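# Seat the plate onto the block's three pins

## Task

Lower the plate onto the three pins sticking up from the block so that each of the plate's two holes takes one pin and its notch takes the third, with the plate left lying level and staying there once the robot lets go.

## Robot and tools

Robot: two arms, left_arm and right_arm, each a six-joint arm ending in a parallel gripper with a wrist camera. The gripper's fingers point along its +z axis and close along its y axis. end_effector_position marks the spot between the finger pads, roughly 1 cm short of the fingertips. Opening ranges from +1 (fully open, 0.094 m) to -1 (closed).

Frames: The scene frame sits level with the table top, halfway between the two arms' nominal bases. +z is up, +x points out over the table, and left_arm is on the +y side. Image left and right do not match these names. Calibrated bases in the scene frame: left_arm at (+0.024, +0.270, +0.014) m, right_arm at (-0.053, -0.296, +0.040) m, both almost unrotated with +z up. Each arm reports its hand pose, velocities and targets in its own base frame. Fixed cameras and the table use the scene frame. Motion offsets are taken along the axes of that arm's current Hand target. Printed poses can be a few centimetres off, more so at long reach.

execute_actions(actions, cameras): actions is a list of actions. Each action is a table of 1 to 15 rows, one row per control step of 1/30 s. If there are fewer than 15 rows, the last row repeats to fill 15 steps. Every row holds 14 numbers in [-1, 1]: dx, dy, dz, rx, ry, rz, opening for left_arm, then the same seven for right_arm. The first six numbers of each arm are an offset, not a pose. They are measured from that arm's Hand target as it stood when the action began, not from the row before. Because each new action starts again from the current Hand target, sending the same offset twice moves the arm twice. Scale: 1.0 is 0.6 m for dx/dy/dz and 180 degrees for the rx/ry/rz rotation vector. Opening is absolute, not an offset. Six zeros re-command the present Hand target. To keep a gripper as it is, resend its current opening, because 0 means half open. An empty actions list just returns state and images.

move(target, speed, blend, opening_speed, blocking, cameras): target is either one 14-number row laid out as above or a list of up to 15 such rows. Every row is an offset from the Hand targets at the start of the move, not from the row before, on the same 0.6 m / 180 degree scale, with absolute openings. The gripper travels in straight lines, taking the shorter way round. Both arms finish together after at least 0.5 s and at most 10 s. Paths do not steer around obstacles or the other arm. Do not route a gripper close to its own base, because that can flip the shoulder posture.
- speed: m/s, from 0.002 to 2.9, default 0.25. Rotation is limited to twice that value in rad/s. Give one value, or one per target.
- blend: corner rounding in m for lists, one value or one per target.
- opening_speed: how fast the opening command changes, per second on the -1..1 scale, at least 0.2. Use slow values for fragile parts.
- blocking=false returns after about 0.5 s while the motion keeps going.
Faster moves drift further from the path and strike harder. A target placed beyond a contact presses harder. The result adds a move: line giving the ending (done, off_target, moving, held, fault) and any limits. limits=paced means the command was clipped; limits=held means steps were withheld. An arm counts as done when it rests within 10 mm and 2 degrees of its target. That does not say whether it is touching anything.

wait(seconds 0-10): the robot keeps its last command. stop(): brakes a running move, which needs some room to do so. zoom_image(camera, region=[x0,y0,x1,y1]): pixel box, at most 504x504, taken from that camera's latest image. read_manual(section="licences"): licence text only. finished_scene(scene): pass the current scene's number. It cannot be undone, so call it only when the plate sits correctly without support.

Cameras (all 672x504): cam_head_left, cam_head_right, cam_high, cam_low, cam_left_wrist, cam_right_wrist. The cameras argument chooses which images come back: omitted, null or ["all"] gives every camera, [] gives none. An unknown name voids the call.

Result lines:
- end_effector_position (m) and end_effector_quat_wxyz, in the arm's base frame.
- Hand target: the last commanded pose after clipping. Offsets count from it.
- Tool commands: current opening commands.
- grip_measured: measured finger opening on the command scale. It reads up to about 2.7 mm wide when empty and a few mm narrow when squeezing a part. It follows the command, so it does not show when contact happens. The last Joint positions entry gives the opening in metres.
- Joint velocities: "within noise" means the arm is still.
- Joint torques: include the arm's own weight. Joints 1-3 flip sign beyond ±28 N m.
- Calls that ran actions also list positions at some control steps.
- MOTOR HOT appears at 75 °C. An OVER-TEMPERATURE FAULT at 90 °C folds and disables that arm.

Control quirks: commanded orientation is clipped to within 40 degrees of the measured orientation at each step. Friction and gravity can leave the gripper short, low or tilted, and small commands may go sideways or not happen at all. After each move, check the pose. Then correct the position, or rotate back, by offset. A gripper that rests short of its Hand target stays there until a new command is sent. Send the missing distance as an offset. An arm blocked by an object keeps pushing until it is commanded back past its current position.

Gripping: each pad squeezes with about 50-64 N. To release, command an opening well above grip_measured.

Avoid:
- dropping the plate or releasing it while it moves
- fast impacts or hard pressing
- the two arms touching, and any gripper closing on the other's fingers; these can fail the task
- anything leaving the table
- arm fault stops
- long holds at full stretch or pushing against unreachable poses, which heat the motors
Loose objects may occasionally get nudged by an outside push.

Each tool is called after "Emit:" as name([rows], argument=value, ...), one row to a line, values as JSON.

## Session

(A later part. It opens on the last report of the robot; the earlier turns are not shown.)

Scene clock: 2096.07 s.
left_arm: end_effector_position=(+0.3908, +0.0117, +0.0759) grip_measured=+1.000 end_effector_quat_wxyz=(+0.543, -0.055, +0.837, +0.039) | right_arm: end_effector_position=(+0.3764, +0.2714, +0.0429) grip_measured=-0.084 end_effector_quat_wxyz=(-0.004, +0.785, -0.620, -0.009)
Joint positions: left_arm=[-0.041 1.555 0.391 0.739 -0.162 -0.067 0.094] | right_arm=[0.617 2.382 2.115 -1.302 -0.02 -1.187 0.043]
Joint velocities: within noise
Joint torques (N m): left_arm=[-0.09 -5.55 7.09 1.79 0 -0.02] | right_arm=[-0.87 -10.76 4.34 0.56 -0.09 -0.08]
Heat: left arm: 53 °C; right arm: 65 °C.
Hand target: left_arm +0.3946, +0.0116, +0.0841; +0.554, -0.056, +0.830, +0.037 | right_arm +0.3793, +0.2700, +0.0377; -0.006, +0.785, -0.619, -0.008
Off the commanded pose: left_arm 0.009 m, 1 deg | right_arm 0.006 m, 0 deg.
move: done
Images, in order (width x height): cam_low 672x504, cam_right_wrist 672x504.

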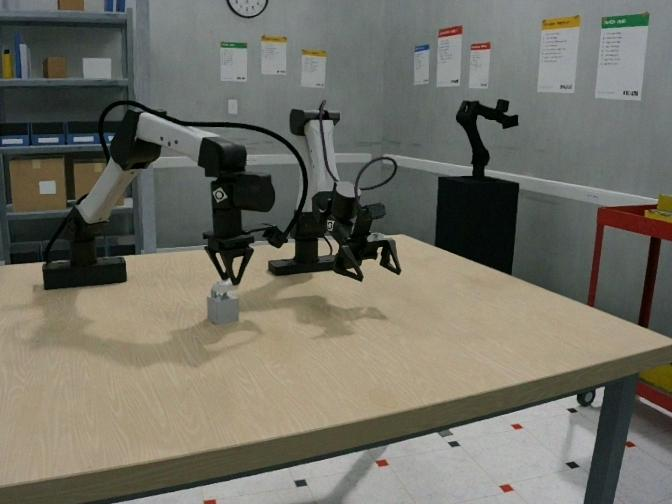

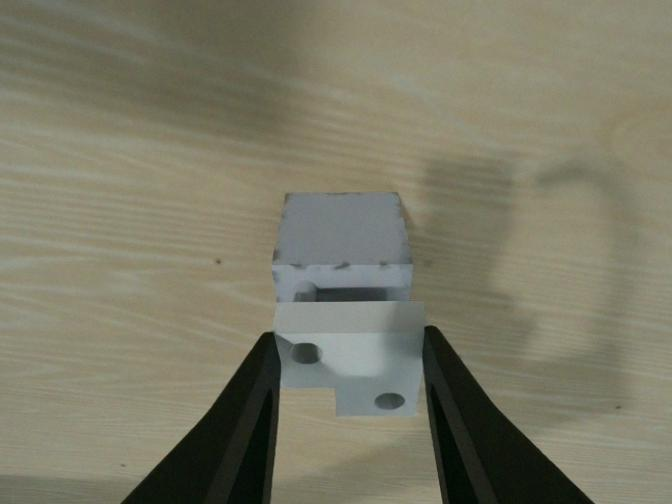

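Emit:
move(target=[0,0,0,0,0,0,1,0.002,0.0045,0.006,0,0,0,-0.25], speed=0.03, cameras=["cam_low","cam_right_wrist"])

Emit:
zoom_image(camera="cam_right_wrist", region=[180, 170, 500, 440])

Emit:
zoom_image(camera="cam_low", region=[203, 276, 243, 306])

Scene clock: 2104.37 s.
left_arm: end_effector_position=(+0.3908, +0.0117, +0.0759) grip_measured=+1.000 end_effector_quat_wxyz=(+0.543, -0.055, +0.837, +0.039) | right_arm: end_effector_position=(+0.3737, +0.2694, +0.0335) grip_measured=-0.084 end_effector_quat_wxyz=(+0.002, +0.785, -0.620, -0.011)
Joint positions: left_arm=[-0.041 1.555 0.391 0.739 -0.162 -0.067 0.094] | right_arm=[0.617 2.382 2.078 -1.277 -0.02 -1.187 0.043]
Joint velocities: within noise
Joint torques (N m): left_arm=[-0.1 -5.57 7.09 1.8 0.01 0.02] | right_arm=[-0.77 -11.85 4.22 0.57 -0.12 -0.04]
Heat: left arm: 53 °C; right arm: 65 °C.
Hand target: left_arm +0.3946, +0.0116, +0.0841; +0.554, -0.056, +0.830, +0.037 | right_arm +0.3770, +0.2683, +0.0341; -0.006, +0.785, -0.619, -0.008
Off the commanded pose: left_arm 0.009 m, 1 deg | right_arm 0.003 m, 1 deg.
move: done
Images, in order (width x height): cam_low 672x504, cam_right_wrist 672x504.

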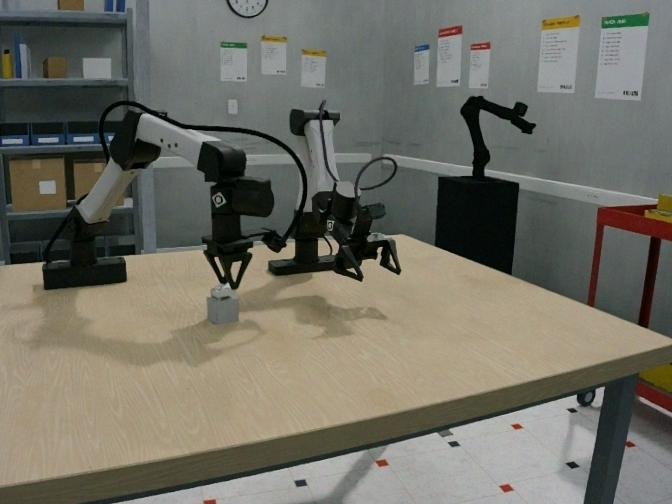

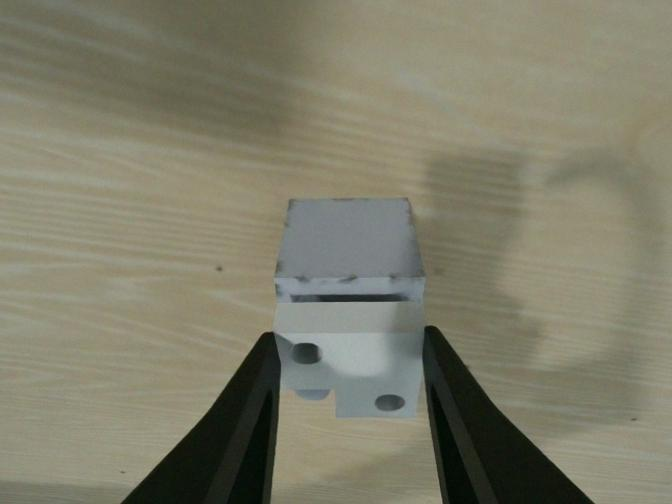

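Scaled by 1.575 from the camera's 672x504 image, which has a finer 960x720 frame.

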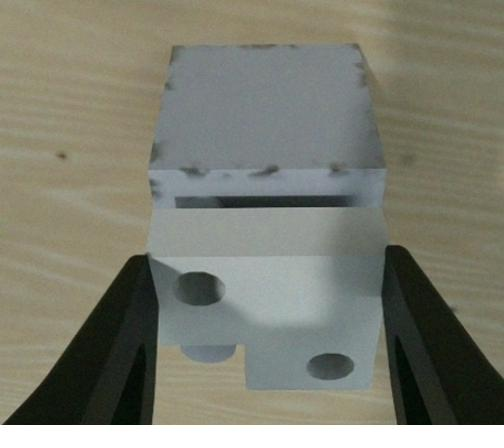

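Scaled by 12.600 from the camera's 672x504 image, which has a finer 960x720 frame.

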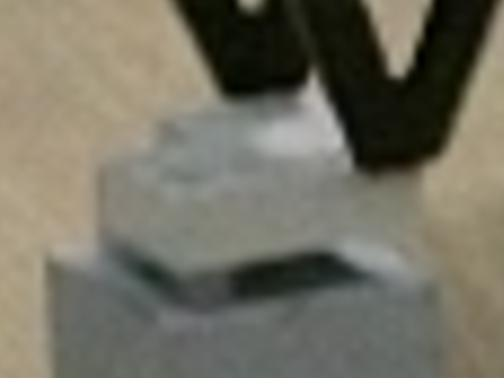

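Emit:
move(target=[0,0,0,0,0,0,1,0,0,0.012,0,0,0,-0.25], speed=0.03, cameras=["cam_low","cam_right_wrist"])

Emit:
zoom_image(camera="cam_right_wrist", region=[180, 170, 500, 440])

Emit:
zoom_image(camera="cam_low", region=[203, 276, 243, 306])

Scene clock: 2111.43 s.
left_arm: end_effector_position=(+0.3908, +0.0117, +0.0759) grip_measured=+1.000 end_effector_quat_wxyz=(+0.543, -0.055, +0.837, +0.039) | right_arm: end_effector_position=(+0.3736, +0.2693, +0.0317) grip_measured=-0.084 end_effector_quat_wxyz=(+0.002, +0.785, -0.620, -0.011)
Joint positions: left_arm=[-0.041 1.555 0.391 0.739 -0.162 -0.067 0.094] | right_arm=[0.617 2.382 2.071 -1.27 -0.02 -1.187 0.043]
Joint velocities: within noise
Joint torques (N m): left_arm=[-0.14 -5.52 7.02 1.78 -0.01 -0.01] | right_arm=[-0.77 -11.51 3.06 0.74 -0.12 -0.06]
Heat: left arm: 53 °C; right arm: 66 °C.
Hand target: left_arm +0.3946, +0.0116, +0.0841; +0.554, -0.056, +0.830, +0.037 | right_arm +0.3769, +0.2684, +0.0269; -0.006, +0.785, -0.619, -0.008
Off the commanded pose: left_arm 0.009 m, 1 deg | right_arm 0.006 m, 1 deg.
move: done
Images, in order (width x height): cam_low 672x504, cam_right_wrist 672x504.

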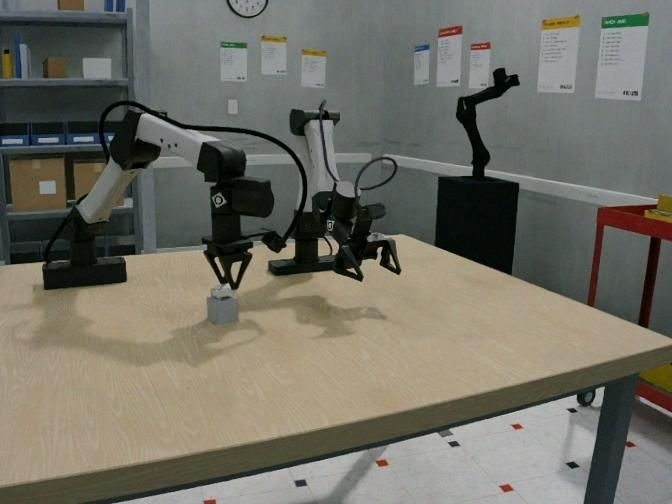

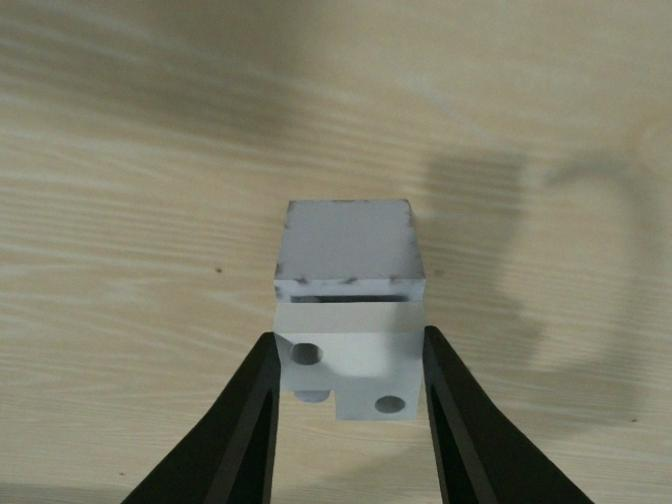

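Scaled by 1.575 from the camera's 672x504 image, which has a finer 960x720 frame.

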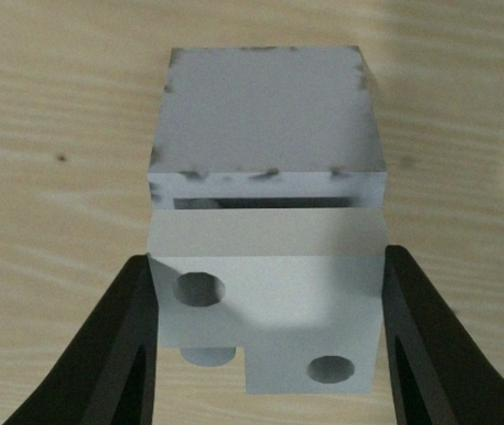

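Scaled by 12.600 from the camera's 672x504 image, which has a finer 960x720 frame.

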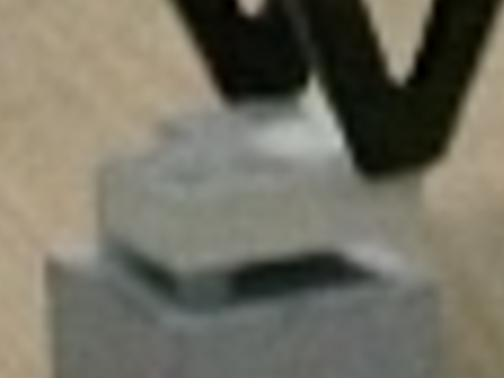

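Emit:
move(target=[0,0,0,0,0,0,1,0,0,0.01,0,0,0,-0.25], speed=0.03, cameras=["cam_low","cam_right_wrist"])

Emit:
zoom_image(camera="cam_low", region=[203, 276, 243, 306])

Emit:
zoom_image(camera="cam_right_wrist", region=[180, 170, 500, 440])

Scene clock: 2135.73 s.
left_arm: end_effector_position=(+0.3908, +0.0117, +0.0759) grip_measured=+1.000 end_effector_quat_wxyz=(+0.543, -0.055, +0.837, +0.039) | right_arm: end_effector_position=(+0.3735, +0.2692, +0.0312) grip_measured=-0.084 end_effector_quat_wxyz=(-0.001, +0.785, -0.620, -0.010)
Joint positions: left_arm=[-0.041 1.555 0.391 0.739 -0.162 -0.067 0.094] | right_arm=[0.617 2.374 2.055 -1.257 -0.02 -1.187 0.043]
Joint velocities: within noise
Joint torques (N m): left_arm=[-0.14 -5.59 7.1 1.79 -0.03 0.02] | right_arm=[-0.7 -10.58 2.77 0.84 -0.12 -0.07]
Heat: left arm: 53 °C; right arm: 67 °C.
Hand target: left_arm +0.3946, +0.0116, +0.0841; +0.554, -0.056, +0.830, +0.037 | right_arm +0.3768, +0.2685, +0.0209; -0.006, +0.785, -0.619, -0.008
Off the commanded pose: left_arm 0.009 m, 1 deg | right_arm 0.011 m, 1 deg.
move: off_target (right_arm)
Images, in order (width x height): cam_low 672x504, cam_right_wrist 672x504.

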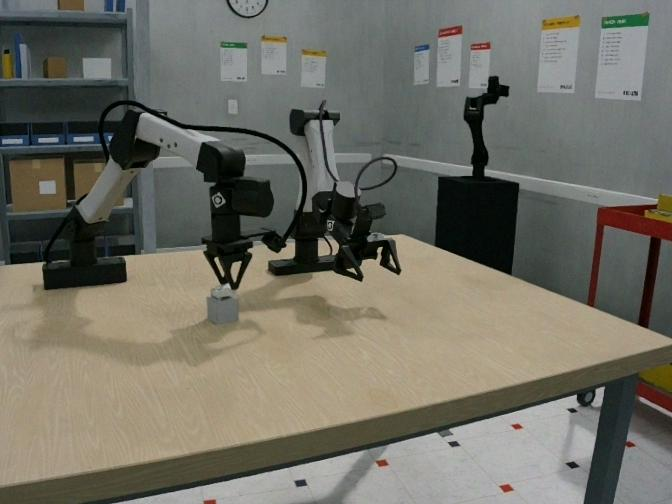

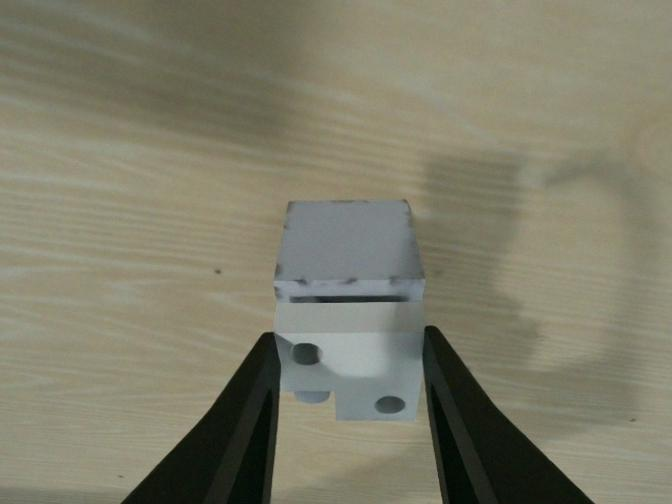

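Scaled by 12.600 from the camera's 672x504 image, which has a finer 960x720 frame.

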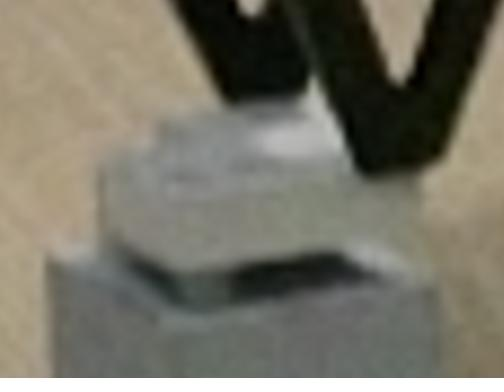

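Scaled by 1.575 from the camera's 672x504 image, which has a finer 960x720 frame.

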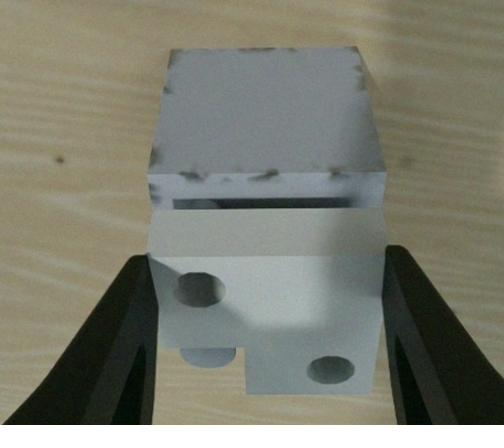

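Emit:
move(target=[0,0,0,0,0,0,1,0,0,0.015,0,0,0,-0.25], speed=0.03, cameras=["cam_low","cam_right_wrist"])

Emit:
zoom_image(camera="cam_low", region=[203, 276, 243, 306])

Emit:
zoom_image(camera="cam_right_wrist", region=[180, 170, 500, 440])

Scene clock: 2147.50 s.
left_arm: end_effector_position=(+0.3908, +0.0117, +0.0759) grip_measured=+1.000 end_effector_quat_wxyz=(+0.543, -0.055, +0.837, +0.039) | right_arm: end_effector_position=(+0.3734, +0.2692, +0.0306) grip_measured=-0.084 end_effector_quat_wxyz=(-0.005, +0.785, -0.620, -0.009)
Joint positions: left_arm=[-0.041 1.555 0.391 0.739 -0.162 -0.067 0.094] | right_arm=[0.617 2.362 2.032 -1.235 -0.02 -1.187 0.043]
Joint velocities: within noise
Joint torques (N m): left_arm=[-0.08 -5.56 7.15 1.78 -0.01 -0.04] | right_arm=[-0.79 -9.44 2.37 0.95 -0.12 -0.05]
Heat: left arm: 53 °C; right arm: 64 °C.
Hand target: left_arm +0.3946, +0.0116, +0.0841; +0.554, -0.056, +0.830, +0.037 | right_arm +0.3768, +0.2688, +0.0119; -0.006, +0.785, -0.619, -0.008
Off the commanded pose: left_arm 0.009 m, 1 deg | right_arm 0.019 m, 0 deg.
move: off_target (right_arm)
Images, in order (width x height): cam_low 672x504, cam_right_wrist 672x504.

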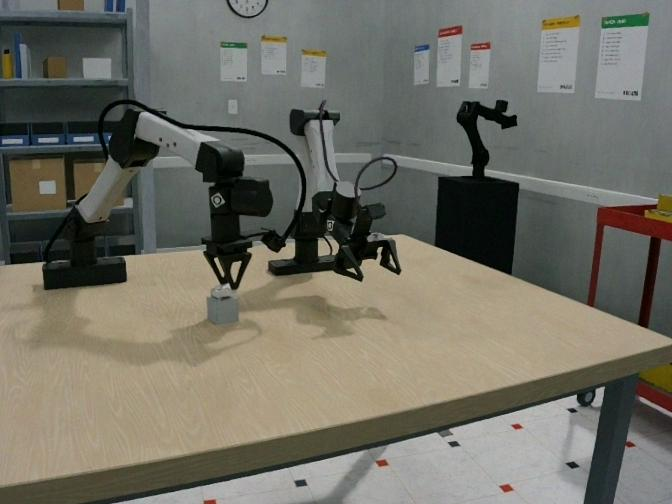

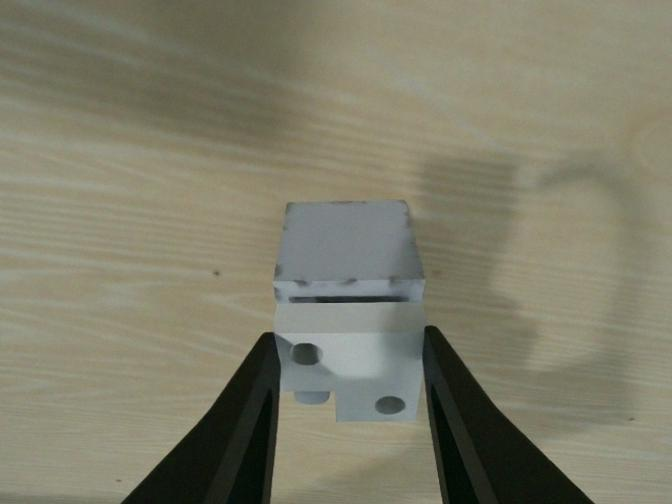

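Scaled by 12.600 from the camera's 672x504 image, which has a finer 960x720 frame.

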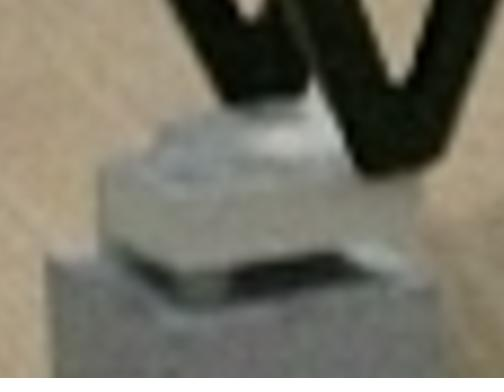

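Scaled by 1.575 from the camera's 672x504 image, which has a finer 960x720 frame.

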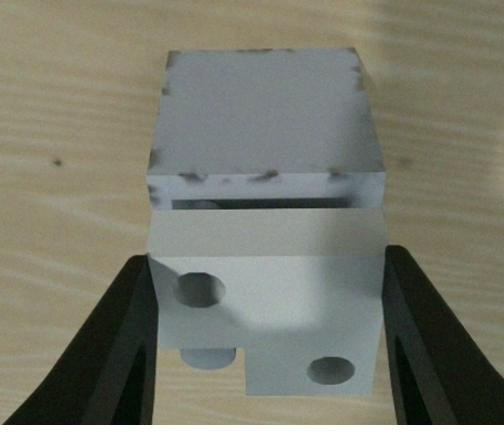

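Emit:
move(target=[0,0,0,0,0,0,1,-0.0017,0.0033,-0.026,0,0,0,-0.25], speed=0.03, cameras=[])

Emit:
move(target=[0,0,0,0,0,0,1,0,0,0,0,0,0,0.15], speed=0.03, opening_speed=0.2, cameras=["cam_low","cam_right_wrist"])

Emit:
zoom_image(camera="cam_low", region=[203, 276, 243, 306])

Emit:
zoom_image(camera="cam_right_wrist", region=[180, 170, 500, 440])

Scene clock: 2182.50 s.
left_arm: end_effector_position=(+0.3908, +0.0117, +0.0759) grip_measured=+1.000 end_effector_quat_wxyz=(+0.543, -0.055, +0.837, +0.039) | right_arm: end_effector_position=(+0.3733, +0.2691, +0.0309) grip_measured=-0.084 end_effector_quat_wxyz=(-0.005, +0.785, -0.620, -0.009)
Joint positions: left_arm=[-0.041 1.555 0.391 0.739 -0.162 -0.067 0.094] | right_arm=[0.617 2.361 2.031 -1.236 -0.02 -1.187 0.043]
Joint velocities: within noise
Joint torques (N m): left_arm=[-0.16 -5.55 7.06 1.79 -0.02 -0.02] | right_arm=[-0.43 -10.48 5.15 0.46 -0.15 0]
Heat: left arm: 53 °C; right arm: 58 °C.
Hand target: left_arm +0.3946, +0.0116, +0.0841; +0.554, -0.056, +0.830, +0.037 | right_arm +0.3747, +0.2690, +0.0274; -0.006, +0.785, -0.619, -0.008
Off the commanded pose: left_arm 0.009 m, 1 deg | right_arm 0.004 m, 0 deg.
move: done
No camera images: "cameras" was empty.

Scene clock: 2184.70 s.
left_arm: end_effector_position=(+0.3908, +0.0117, +0.0759) grip_measured=+1.000 end_effector_quat_wxyz=(+0.543, -0.055, +0.837, +0.039) | right_arm: end_effector_position=(+0.3736, +0.2694, +0.0309) grip_measured=+0.148 end_effector_quat_wxyz=(-0.006, +0.785, -0.620, -0.008)
Joint positions: left_arm=[-0.041 1.555 0.391 0.739 -0.162 -0.067 0.094] | right_arm=[0.617 2.361 2.031 -1.234 -0.02 -1.187 0.054]
Joint velocities: within noise
Joint torques (N m): left_arm=[-0.09 -5.52 7.08 1.8 0.01 -0.02] | right_arm=[-0.5 -10.47 5.14 0.49 -0.1 -0.01]
Heat: left arm: 53 °C; right arm: 58 °C.
Hand target: left_arm +0.3946, +0.0116, +0.0841; +0.554, -0.056, +0.830, +0.037 | right_arm +0.3747, +0.2689, +0.0274; -0.006, +0.785, -0.619, -0.008
Off the commanded pose: left_arm 0.009 m, 1 deg | right_arm 0.004 m, 0 deg.
move: done
Images, in order (width x height): cam_low 672x504, cam_right_wrist 672x504.

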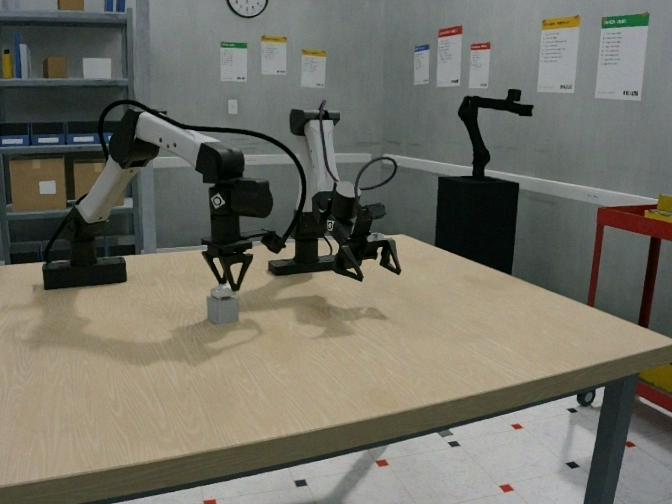

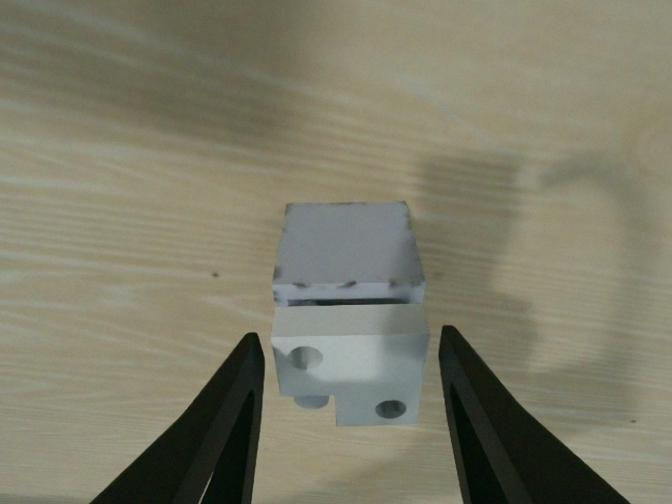

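Scaled by 12.600 from the camera's 672x504 image, which has a finer 960x720 frame.

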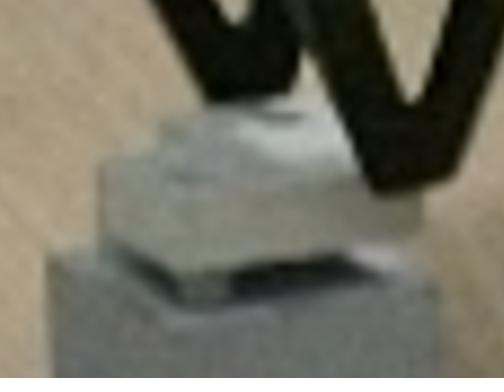

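Scaled by 1.575 from the camera's 672x504 image, which has a finer 960x720 frame.

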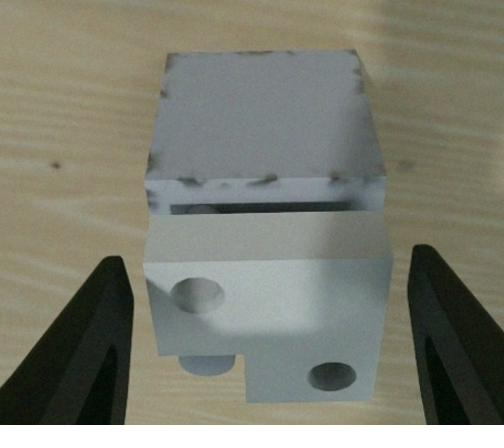

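Emit:
move(target=[0,0,0,0,0,0,1,0,0,-0.08,0,0,0,0.15], speed=0.06, cameras=["cam_low","cam_right_wrist","cam_head_right"])

Emit:
zoom_image(camera="cam_low", region=[203, 276, 243, 306])

Emit:
zoom_image(camera="cam_right_wrist", region=[250, 220, 450, 370])

Scene clock: 2191.53 s.
left_arm: end_effector_position=(+0.3908, +0.0117, +0.0759) grip_measured=+1.000 end_effector_quat_wxyz=(+0.543, -0.055, +0.837, +0.039) | right_arm: end_effector_position=(+0.3697, +0.2666, +0.0667) grip_measured=+0.148 end_effector_quat_wxyz=(+0.004, +0.785, -0.620, -0.011)
Joint positions: left_arm=[-0.041 1.555 0.391 0.739 -0.162 -0.067 0.094] | right_arm=[0.617 2.361 2.173 -1.398 -0.02 -1.187 0.054]
Joint velocities: within noise
Joint torques (N m): left_arm=[-0.01 -5.5 7.13 1.79 0 -0.03] | right_arm=[-0.66 -10.93 8.28 0.2 -0.1 -0.01]
Heat: left arm: 53 °C; right arm: 58 °C.
Hand target: left_arm +0.3946, +0.0116, +0.0841; +0.554, -0.056, +0.830, +0.037 | right_arm +0.3749, +0.2680, +0.0754; -0.006, +0.785, -0.619, -0.008
Off the commanded pose: left_arm 0.009 m, 1 deg | right_arm 0.010 m, 1 deg.
move: done
Images, in order (width x height): cam_head_right 672x504, cam_low 672x504, cam_right_wrist 672x504.

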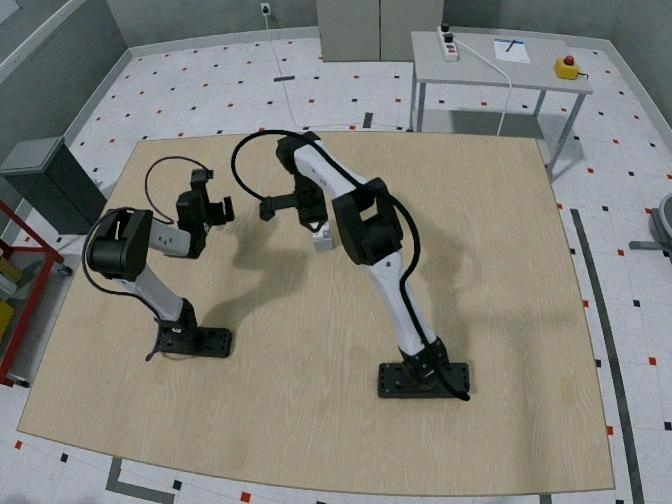

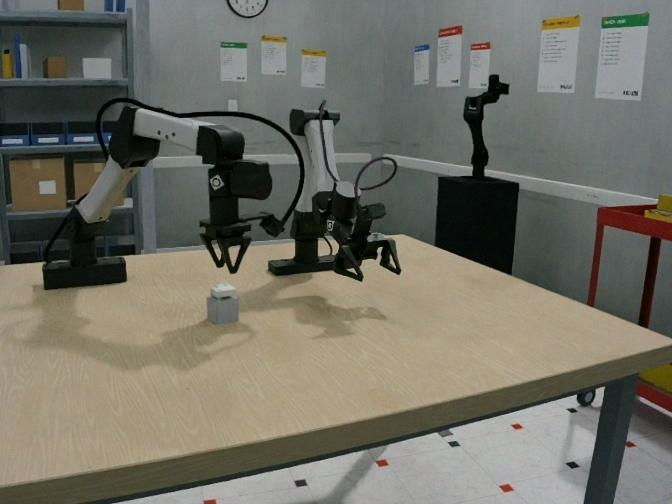

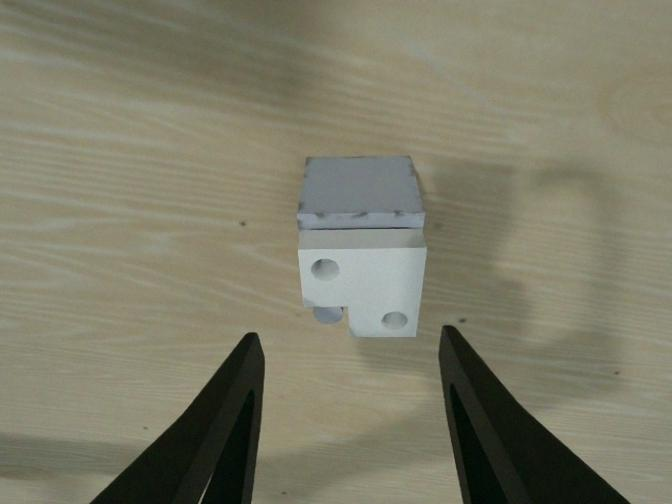

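Scaled by 12.600 from the camera's 672x504 image, which has a finer 960x720 frame.

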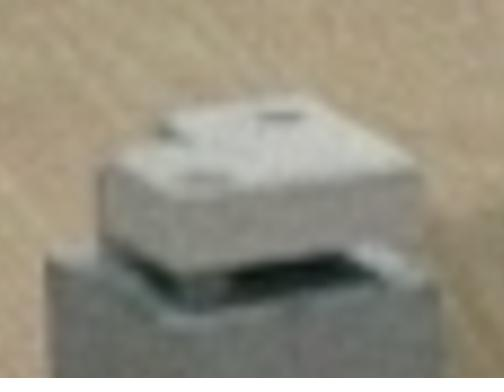

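Scaled by 2.520 from the camera's 672x504 image, which has a finer 960x720 frame.

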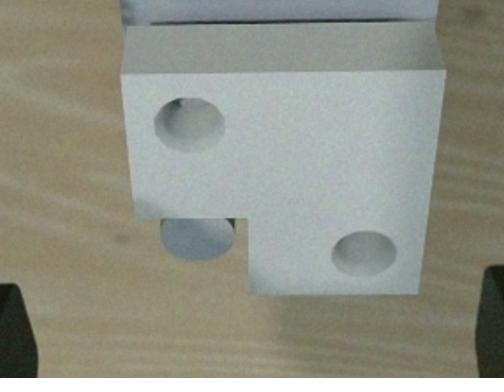

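Emit:
move([
  [0,0,0,0,0,0,1,0,0,0,0,0,0,-1],
  [0,0,0,0,0,0,1,0,0,0.02,0,0,0,-1],
  [0,0,0,0,0,0,1,0,0,0.032,0,0,0,-1],
], speed=0.03, opening_speed=1, cameras=["cam_low","cam_right_wrist"])

Emit:
zoom_image(camera="cam_low", region=[203, 276, 243, 306])

Emit:
zoom_image(camera="cam_right_wrist", region=[180, 170, 500, 440])

Scene clock: 2219.73 s.
left_arm: end_effector_position=(+0.3908, +0.0117, +0.0759) grip_measured=+1.000 end_effector_quat_wxyz=(+0.543, -0.055, +0.837, +0.039) | right_arm: end_effector_position=(+0.3716, +0.2679, +0.0581) grip_measured=-0.971 end_effector_quat_wxyz=(+0.001, +0.785, -0.620, -0.010)
Joint positions: left_arm=[-0.041 1.555 0.391 0.739 -0.162 -0.067 0.094] | right_arm=[0.617 2.361 2.139 -1.356 -0.02 -1.187 0.001]
Joint velocities: within noise
Joint torques (N m): left_arm=[-0.06 -5.56 7.04 1.78 0.01 0] | right_arm=[-0.51 -10.93 4.72 0.57 -0.09 -0.02]
Heat: left arm: 53 °C; right arm: 58 °C.
Hand target: left_arm +0.3946, +0.0116, +0.0841; +0.554, -0.056, +0.830, +0.037 | right_arm +0.3749, +0.2684, +0.0562; -0.006, +0.785, -0.619, -0.008
Off the commanded pose: left_arm 0.009 m, 1 deg | right_arm 0.004 m, 1 deg.
move: done
Images, in order (width x height): cam_low 672x504, cam_right_wrist 672x504.

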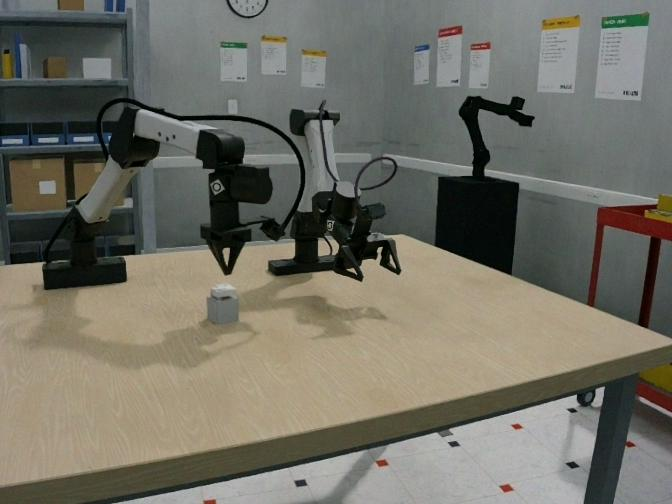

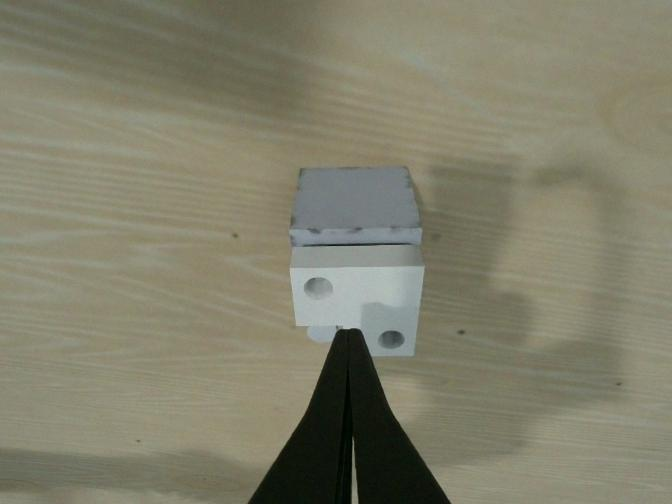

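Scaled by 12.600 from the camera's 672x504 image, which has a finer 960x720 frame.

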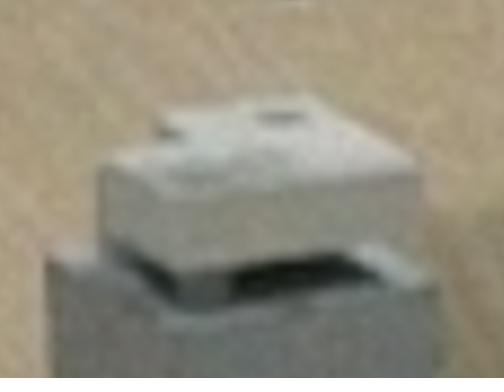

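Scaled by 1.575 from the camera's 672x504 image, which has a finer 960x720 frame.

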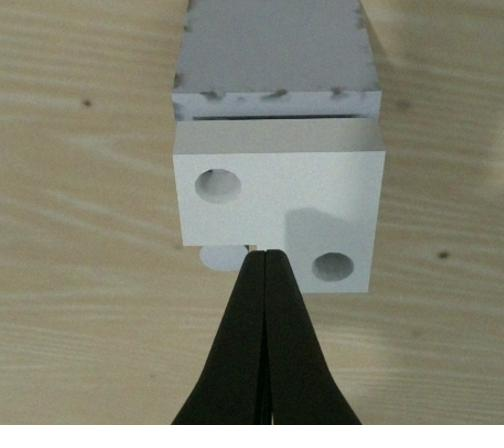

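Emit:
move(target=[0,0,0,0,0,0,1,0,0,0.02,0,0,0,-1], speed=0.02, cameras=["cam_low","cam_right_wrist"])

Emit:
zoom_image(camera="cam_low", region=[203, 276, 243, 306])

Scene clock: 2228.60 s.
left_arm: end_effector_position=(+0.3908, +0.0117, +0.0759) grip_measured=+1.000 end_effector_quat_wxyz=(+0.543, -0.055, +0.837, +0.039) | right_arm: end_effector_position=(+0.3718, +0.2680, +0.0466) grip_measured=-0.971 end_effector_quat_wxyz=(+0.000, +0.785, -0.620, -0.010)
Joint positions: left_arm=[-0.041 1.555 0.391 0.739 -0.162 -0.067 0.094] | right_arm=[0.617 2.361 2.094 -1.31 -0.02 -1.187 0.001]
Joint velocities: within noise
Joint torques (N m): left_arm=[-0.2 -5.56 7.01 1.79 0 -0.01] | right_arm=[-0.55 -10.93 4.6 0.57 -0.12 -0.03]
Heat: left arm: 53 °C; right arm: 58 °C.
Hand target: left_arm +0.3946, +0.0116, +0.0841; +0.554, -0.056, +0.830, +0.037 | right_arm +0.3748, +0.2686, +0.0442; -0.006, +0.785, -0.619, -0.008
Off the commanded pose: left_arm 0.009 m, 1 deg | right_arm 0.004 m, 1 deg.
move: done
Images, in order (width x height): cam_low 672x504, cam_right_wrist 672x504.

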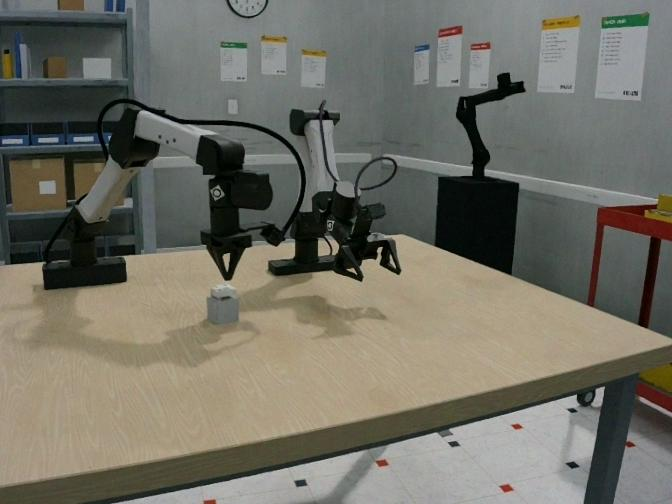

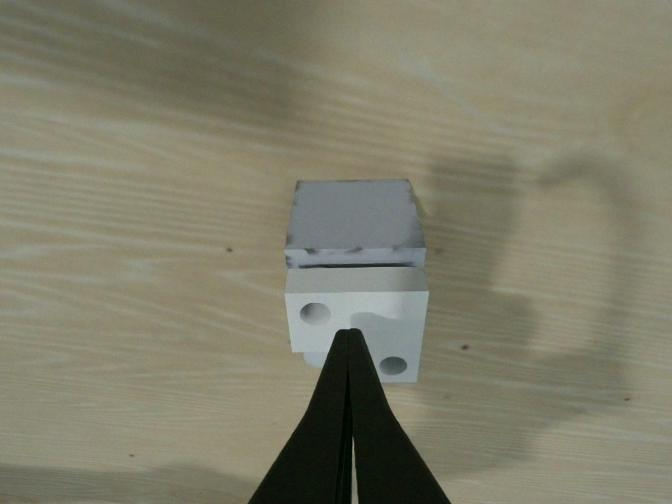

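Scaled by 12.600 from the camera's 672x504 image, which has a finer 960x720 frame.

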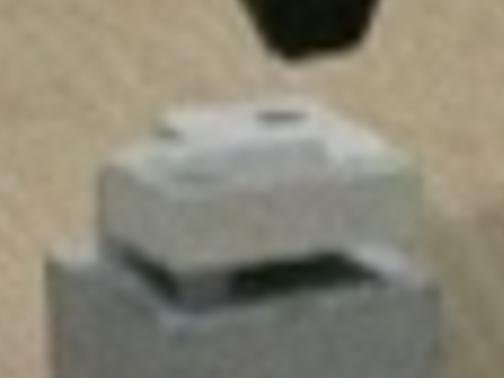

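Tip is ~12–14 mm above the plate.

Emit:
move(target=[0,0,0,0,0,0,1,0,0,0.024,0,0,0,-1], speed=0.015, cameras=["cam_low","cam_right_wrist"])

Emit:
zoom_image(camera="cam_low", region=[203, 276, 243, 306])

Emit:
zoom_image(camera="cam_right_wrist", region=[180, 170, 500, 440])

Scene clock: 2234.30 s.
left_arm: end_effector_position=(+0.3908, +0.0117, +0.0759) grip_measured=+1.000 end_effector_quat_wxyz=(+0.543, -0.055, +0.837, +0.039) | right_arm: end_effector_position=(+0.3722, +0.2683, +0.0343) grip_measured=-0.971 end_effector_quat_wxyz=(-0.002, +0.785, -0.620, -0.010)
Joint positions: left_arm=[-0.041 1.555 0.391 0.739 -0.162 -0.067 0.094] | right_arm=[0.617 2.361 2.045 -1.256 -0.02 -1.187 0.001]
Joint velocities: within noise
Joint torques (N m): left_arm=[-0.13 -5.5 7.06 1.79 -0.01 0.01] | right_arm=[-0.36 -10.58 4.67 0.58 -0.11 0.01]
Heat: left arm: 53 °C; right arm: 59 °C.
Hand target: left_arm +0.3946, +0.0116, +0.0841; +0.554, -0.056, +0.830, +0.037 | right_arm +0.3747, +0.2689, +0.0298; -0.006, +0.785, -0.619, -0.008
Off the commanded pose: left_arm 0.009 m, 1 deg | right_arm 0.005 m, 0 deg.
move: done
Images, in order (width x height): cam_low 672x504, cam_right_wrist 672x504.

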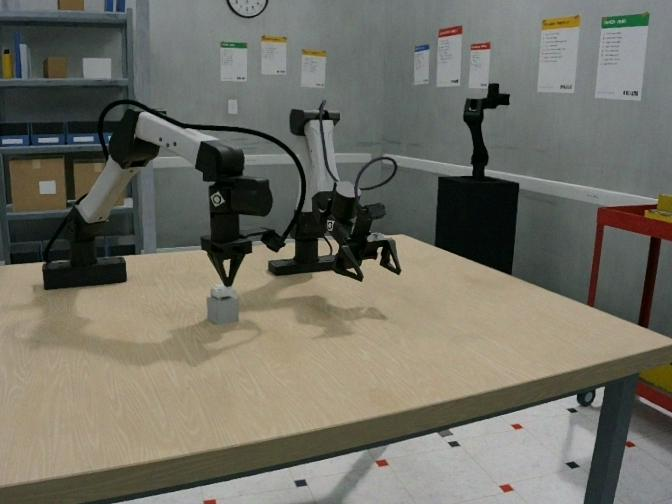

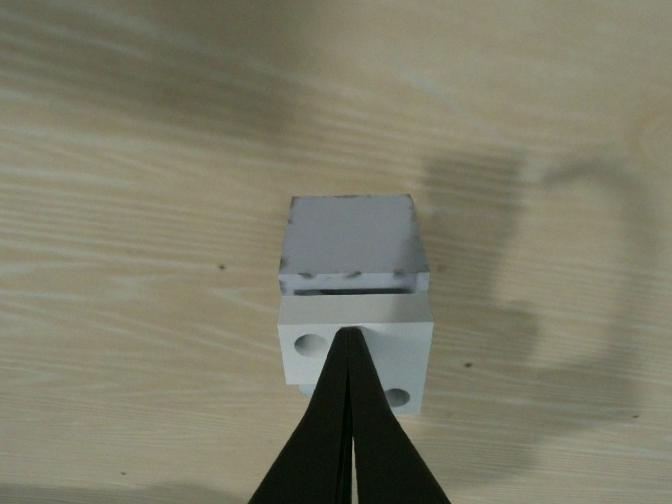

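Scaled by 12.600 from the camera's 672x504 image, which has a finer 960x720 frame.

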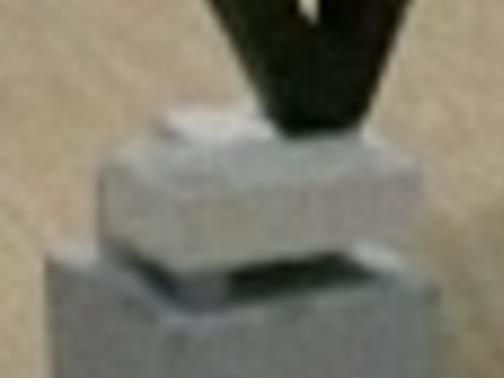

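Scaled by 1.575 from the camera's 672x504 image, which has a finer 960x720 frame.

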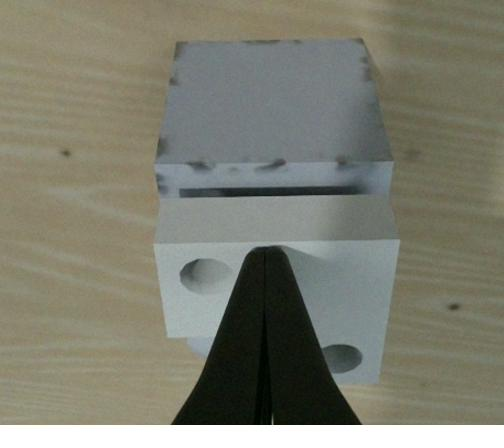

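Emit:
move([
  [0,0,0,0,0,0,1,0,0,-0.02,0,0,0,-1],
  [0,0,0,0,0,0,1,0.004,-0.015,-0.02,0,0,0,-1],
  [0,0,0,0,0,0,1,0.004,-0.015,0.006,0,0,0,-1],
], speed=0.03, cameras=["cam_low","cam_right_wrist"])

Emit:
zoom_image(camera="cam_low", region=[203, 276, 243, 306])

Emit:
zoom_image(camera="cam_right_wrist", region=[180, 170, 500, 440])

Scene clock: 2245.83 s.
left_arm: end_effector_position=(+0.3908, +0.0117, +0.0759) grip_measured=+1.000 end_effector_quat_wxyz=(+0.543, -0.055, +0.837, +0.039) | right_arm: end_effector_position=(+0.3815, +0.2693, +0.0358) grip_measured=-0.971 end_effector_quat_wxyz=(-0.008, +0.784, -0.621, -0.008)
Joint positions: left_arm=[-0.041 1.555 0.391 0.739 -0.162 -0.067 0.094] | right_arm=[0.607 2.389 2.099 -1.272 -0.02 -1.195 0.001]
Joint velocities: within noise
Joint torques (N m): left_arm=[-0.09 -5.6 7.15 1.77 0.01 0.01] | right_arm=[-0.68 -9.73 4.81 0.63 -0.13 -0.07]
Heat: left arm: 53 °C; right arm: 59 °C.
Hand target: left_arm +0.3946, +0.0116, +0.0841; +0.554, -0.056, +0.830, +0.037 | right_arm +0.3840, +0.2687, +0.0262; -0.006, +0.785, -0.619, -0.008
Off the commanded pose: left_arm 0.009 m, 1 deg | right_arm 0.010 m, 0 deg.
move: done
Images, in order (width x height): cam_low 672x504, cam_right_wrist 672x504.

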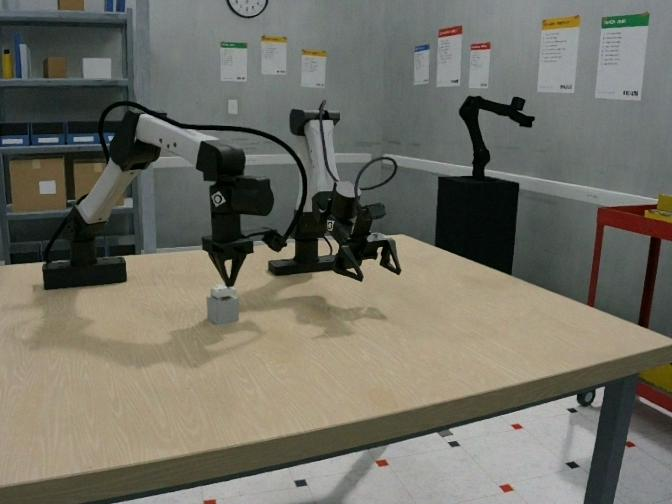

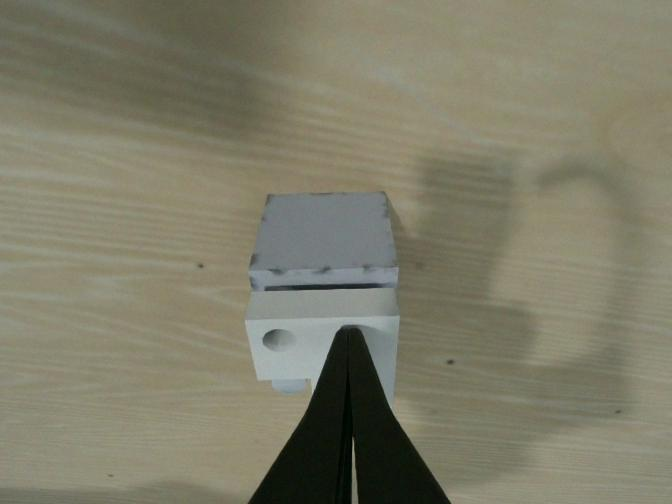

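Scaled by 12.600 from the camera's 672x504 image, which has a finer 960x720 frame.

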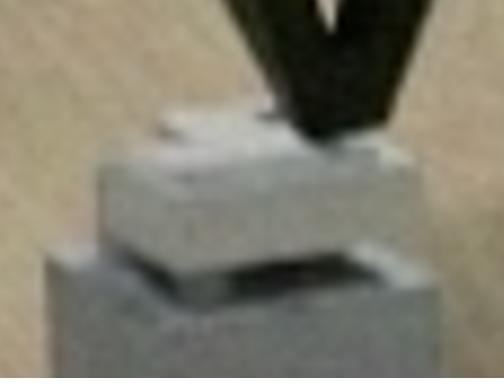

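Scaled by 1.575 from the camera's 672x504 image, which has a finer 960x720 frame.

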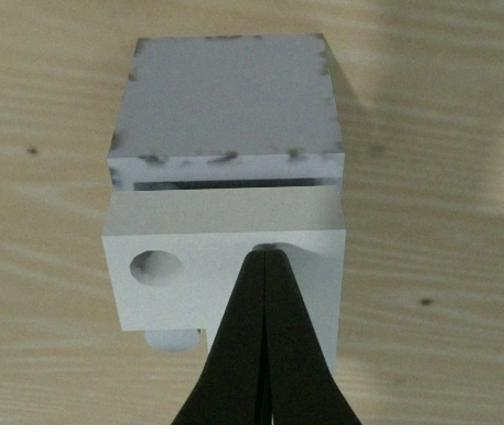

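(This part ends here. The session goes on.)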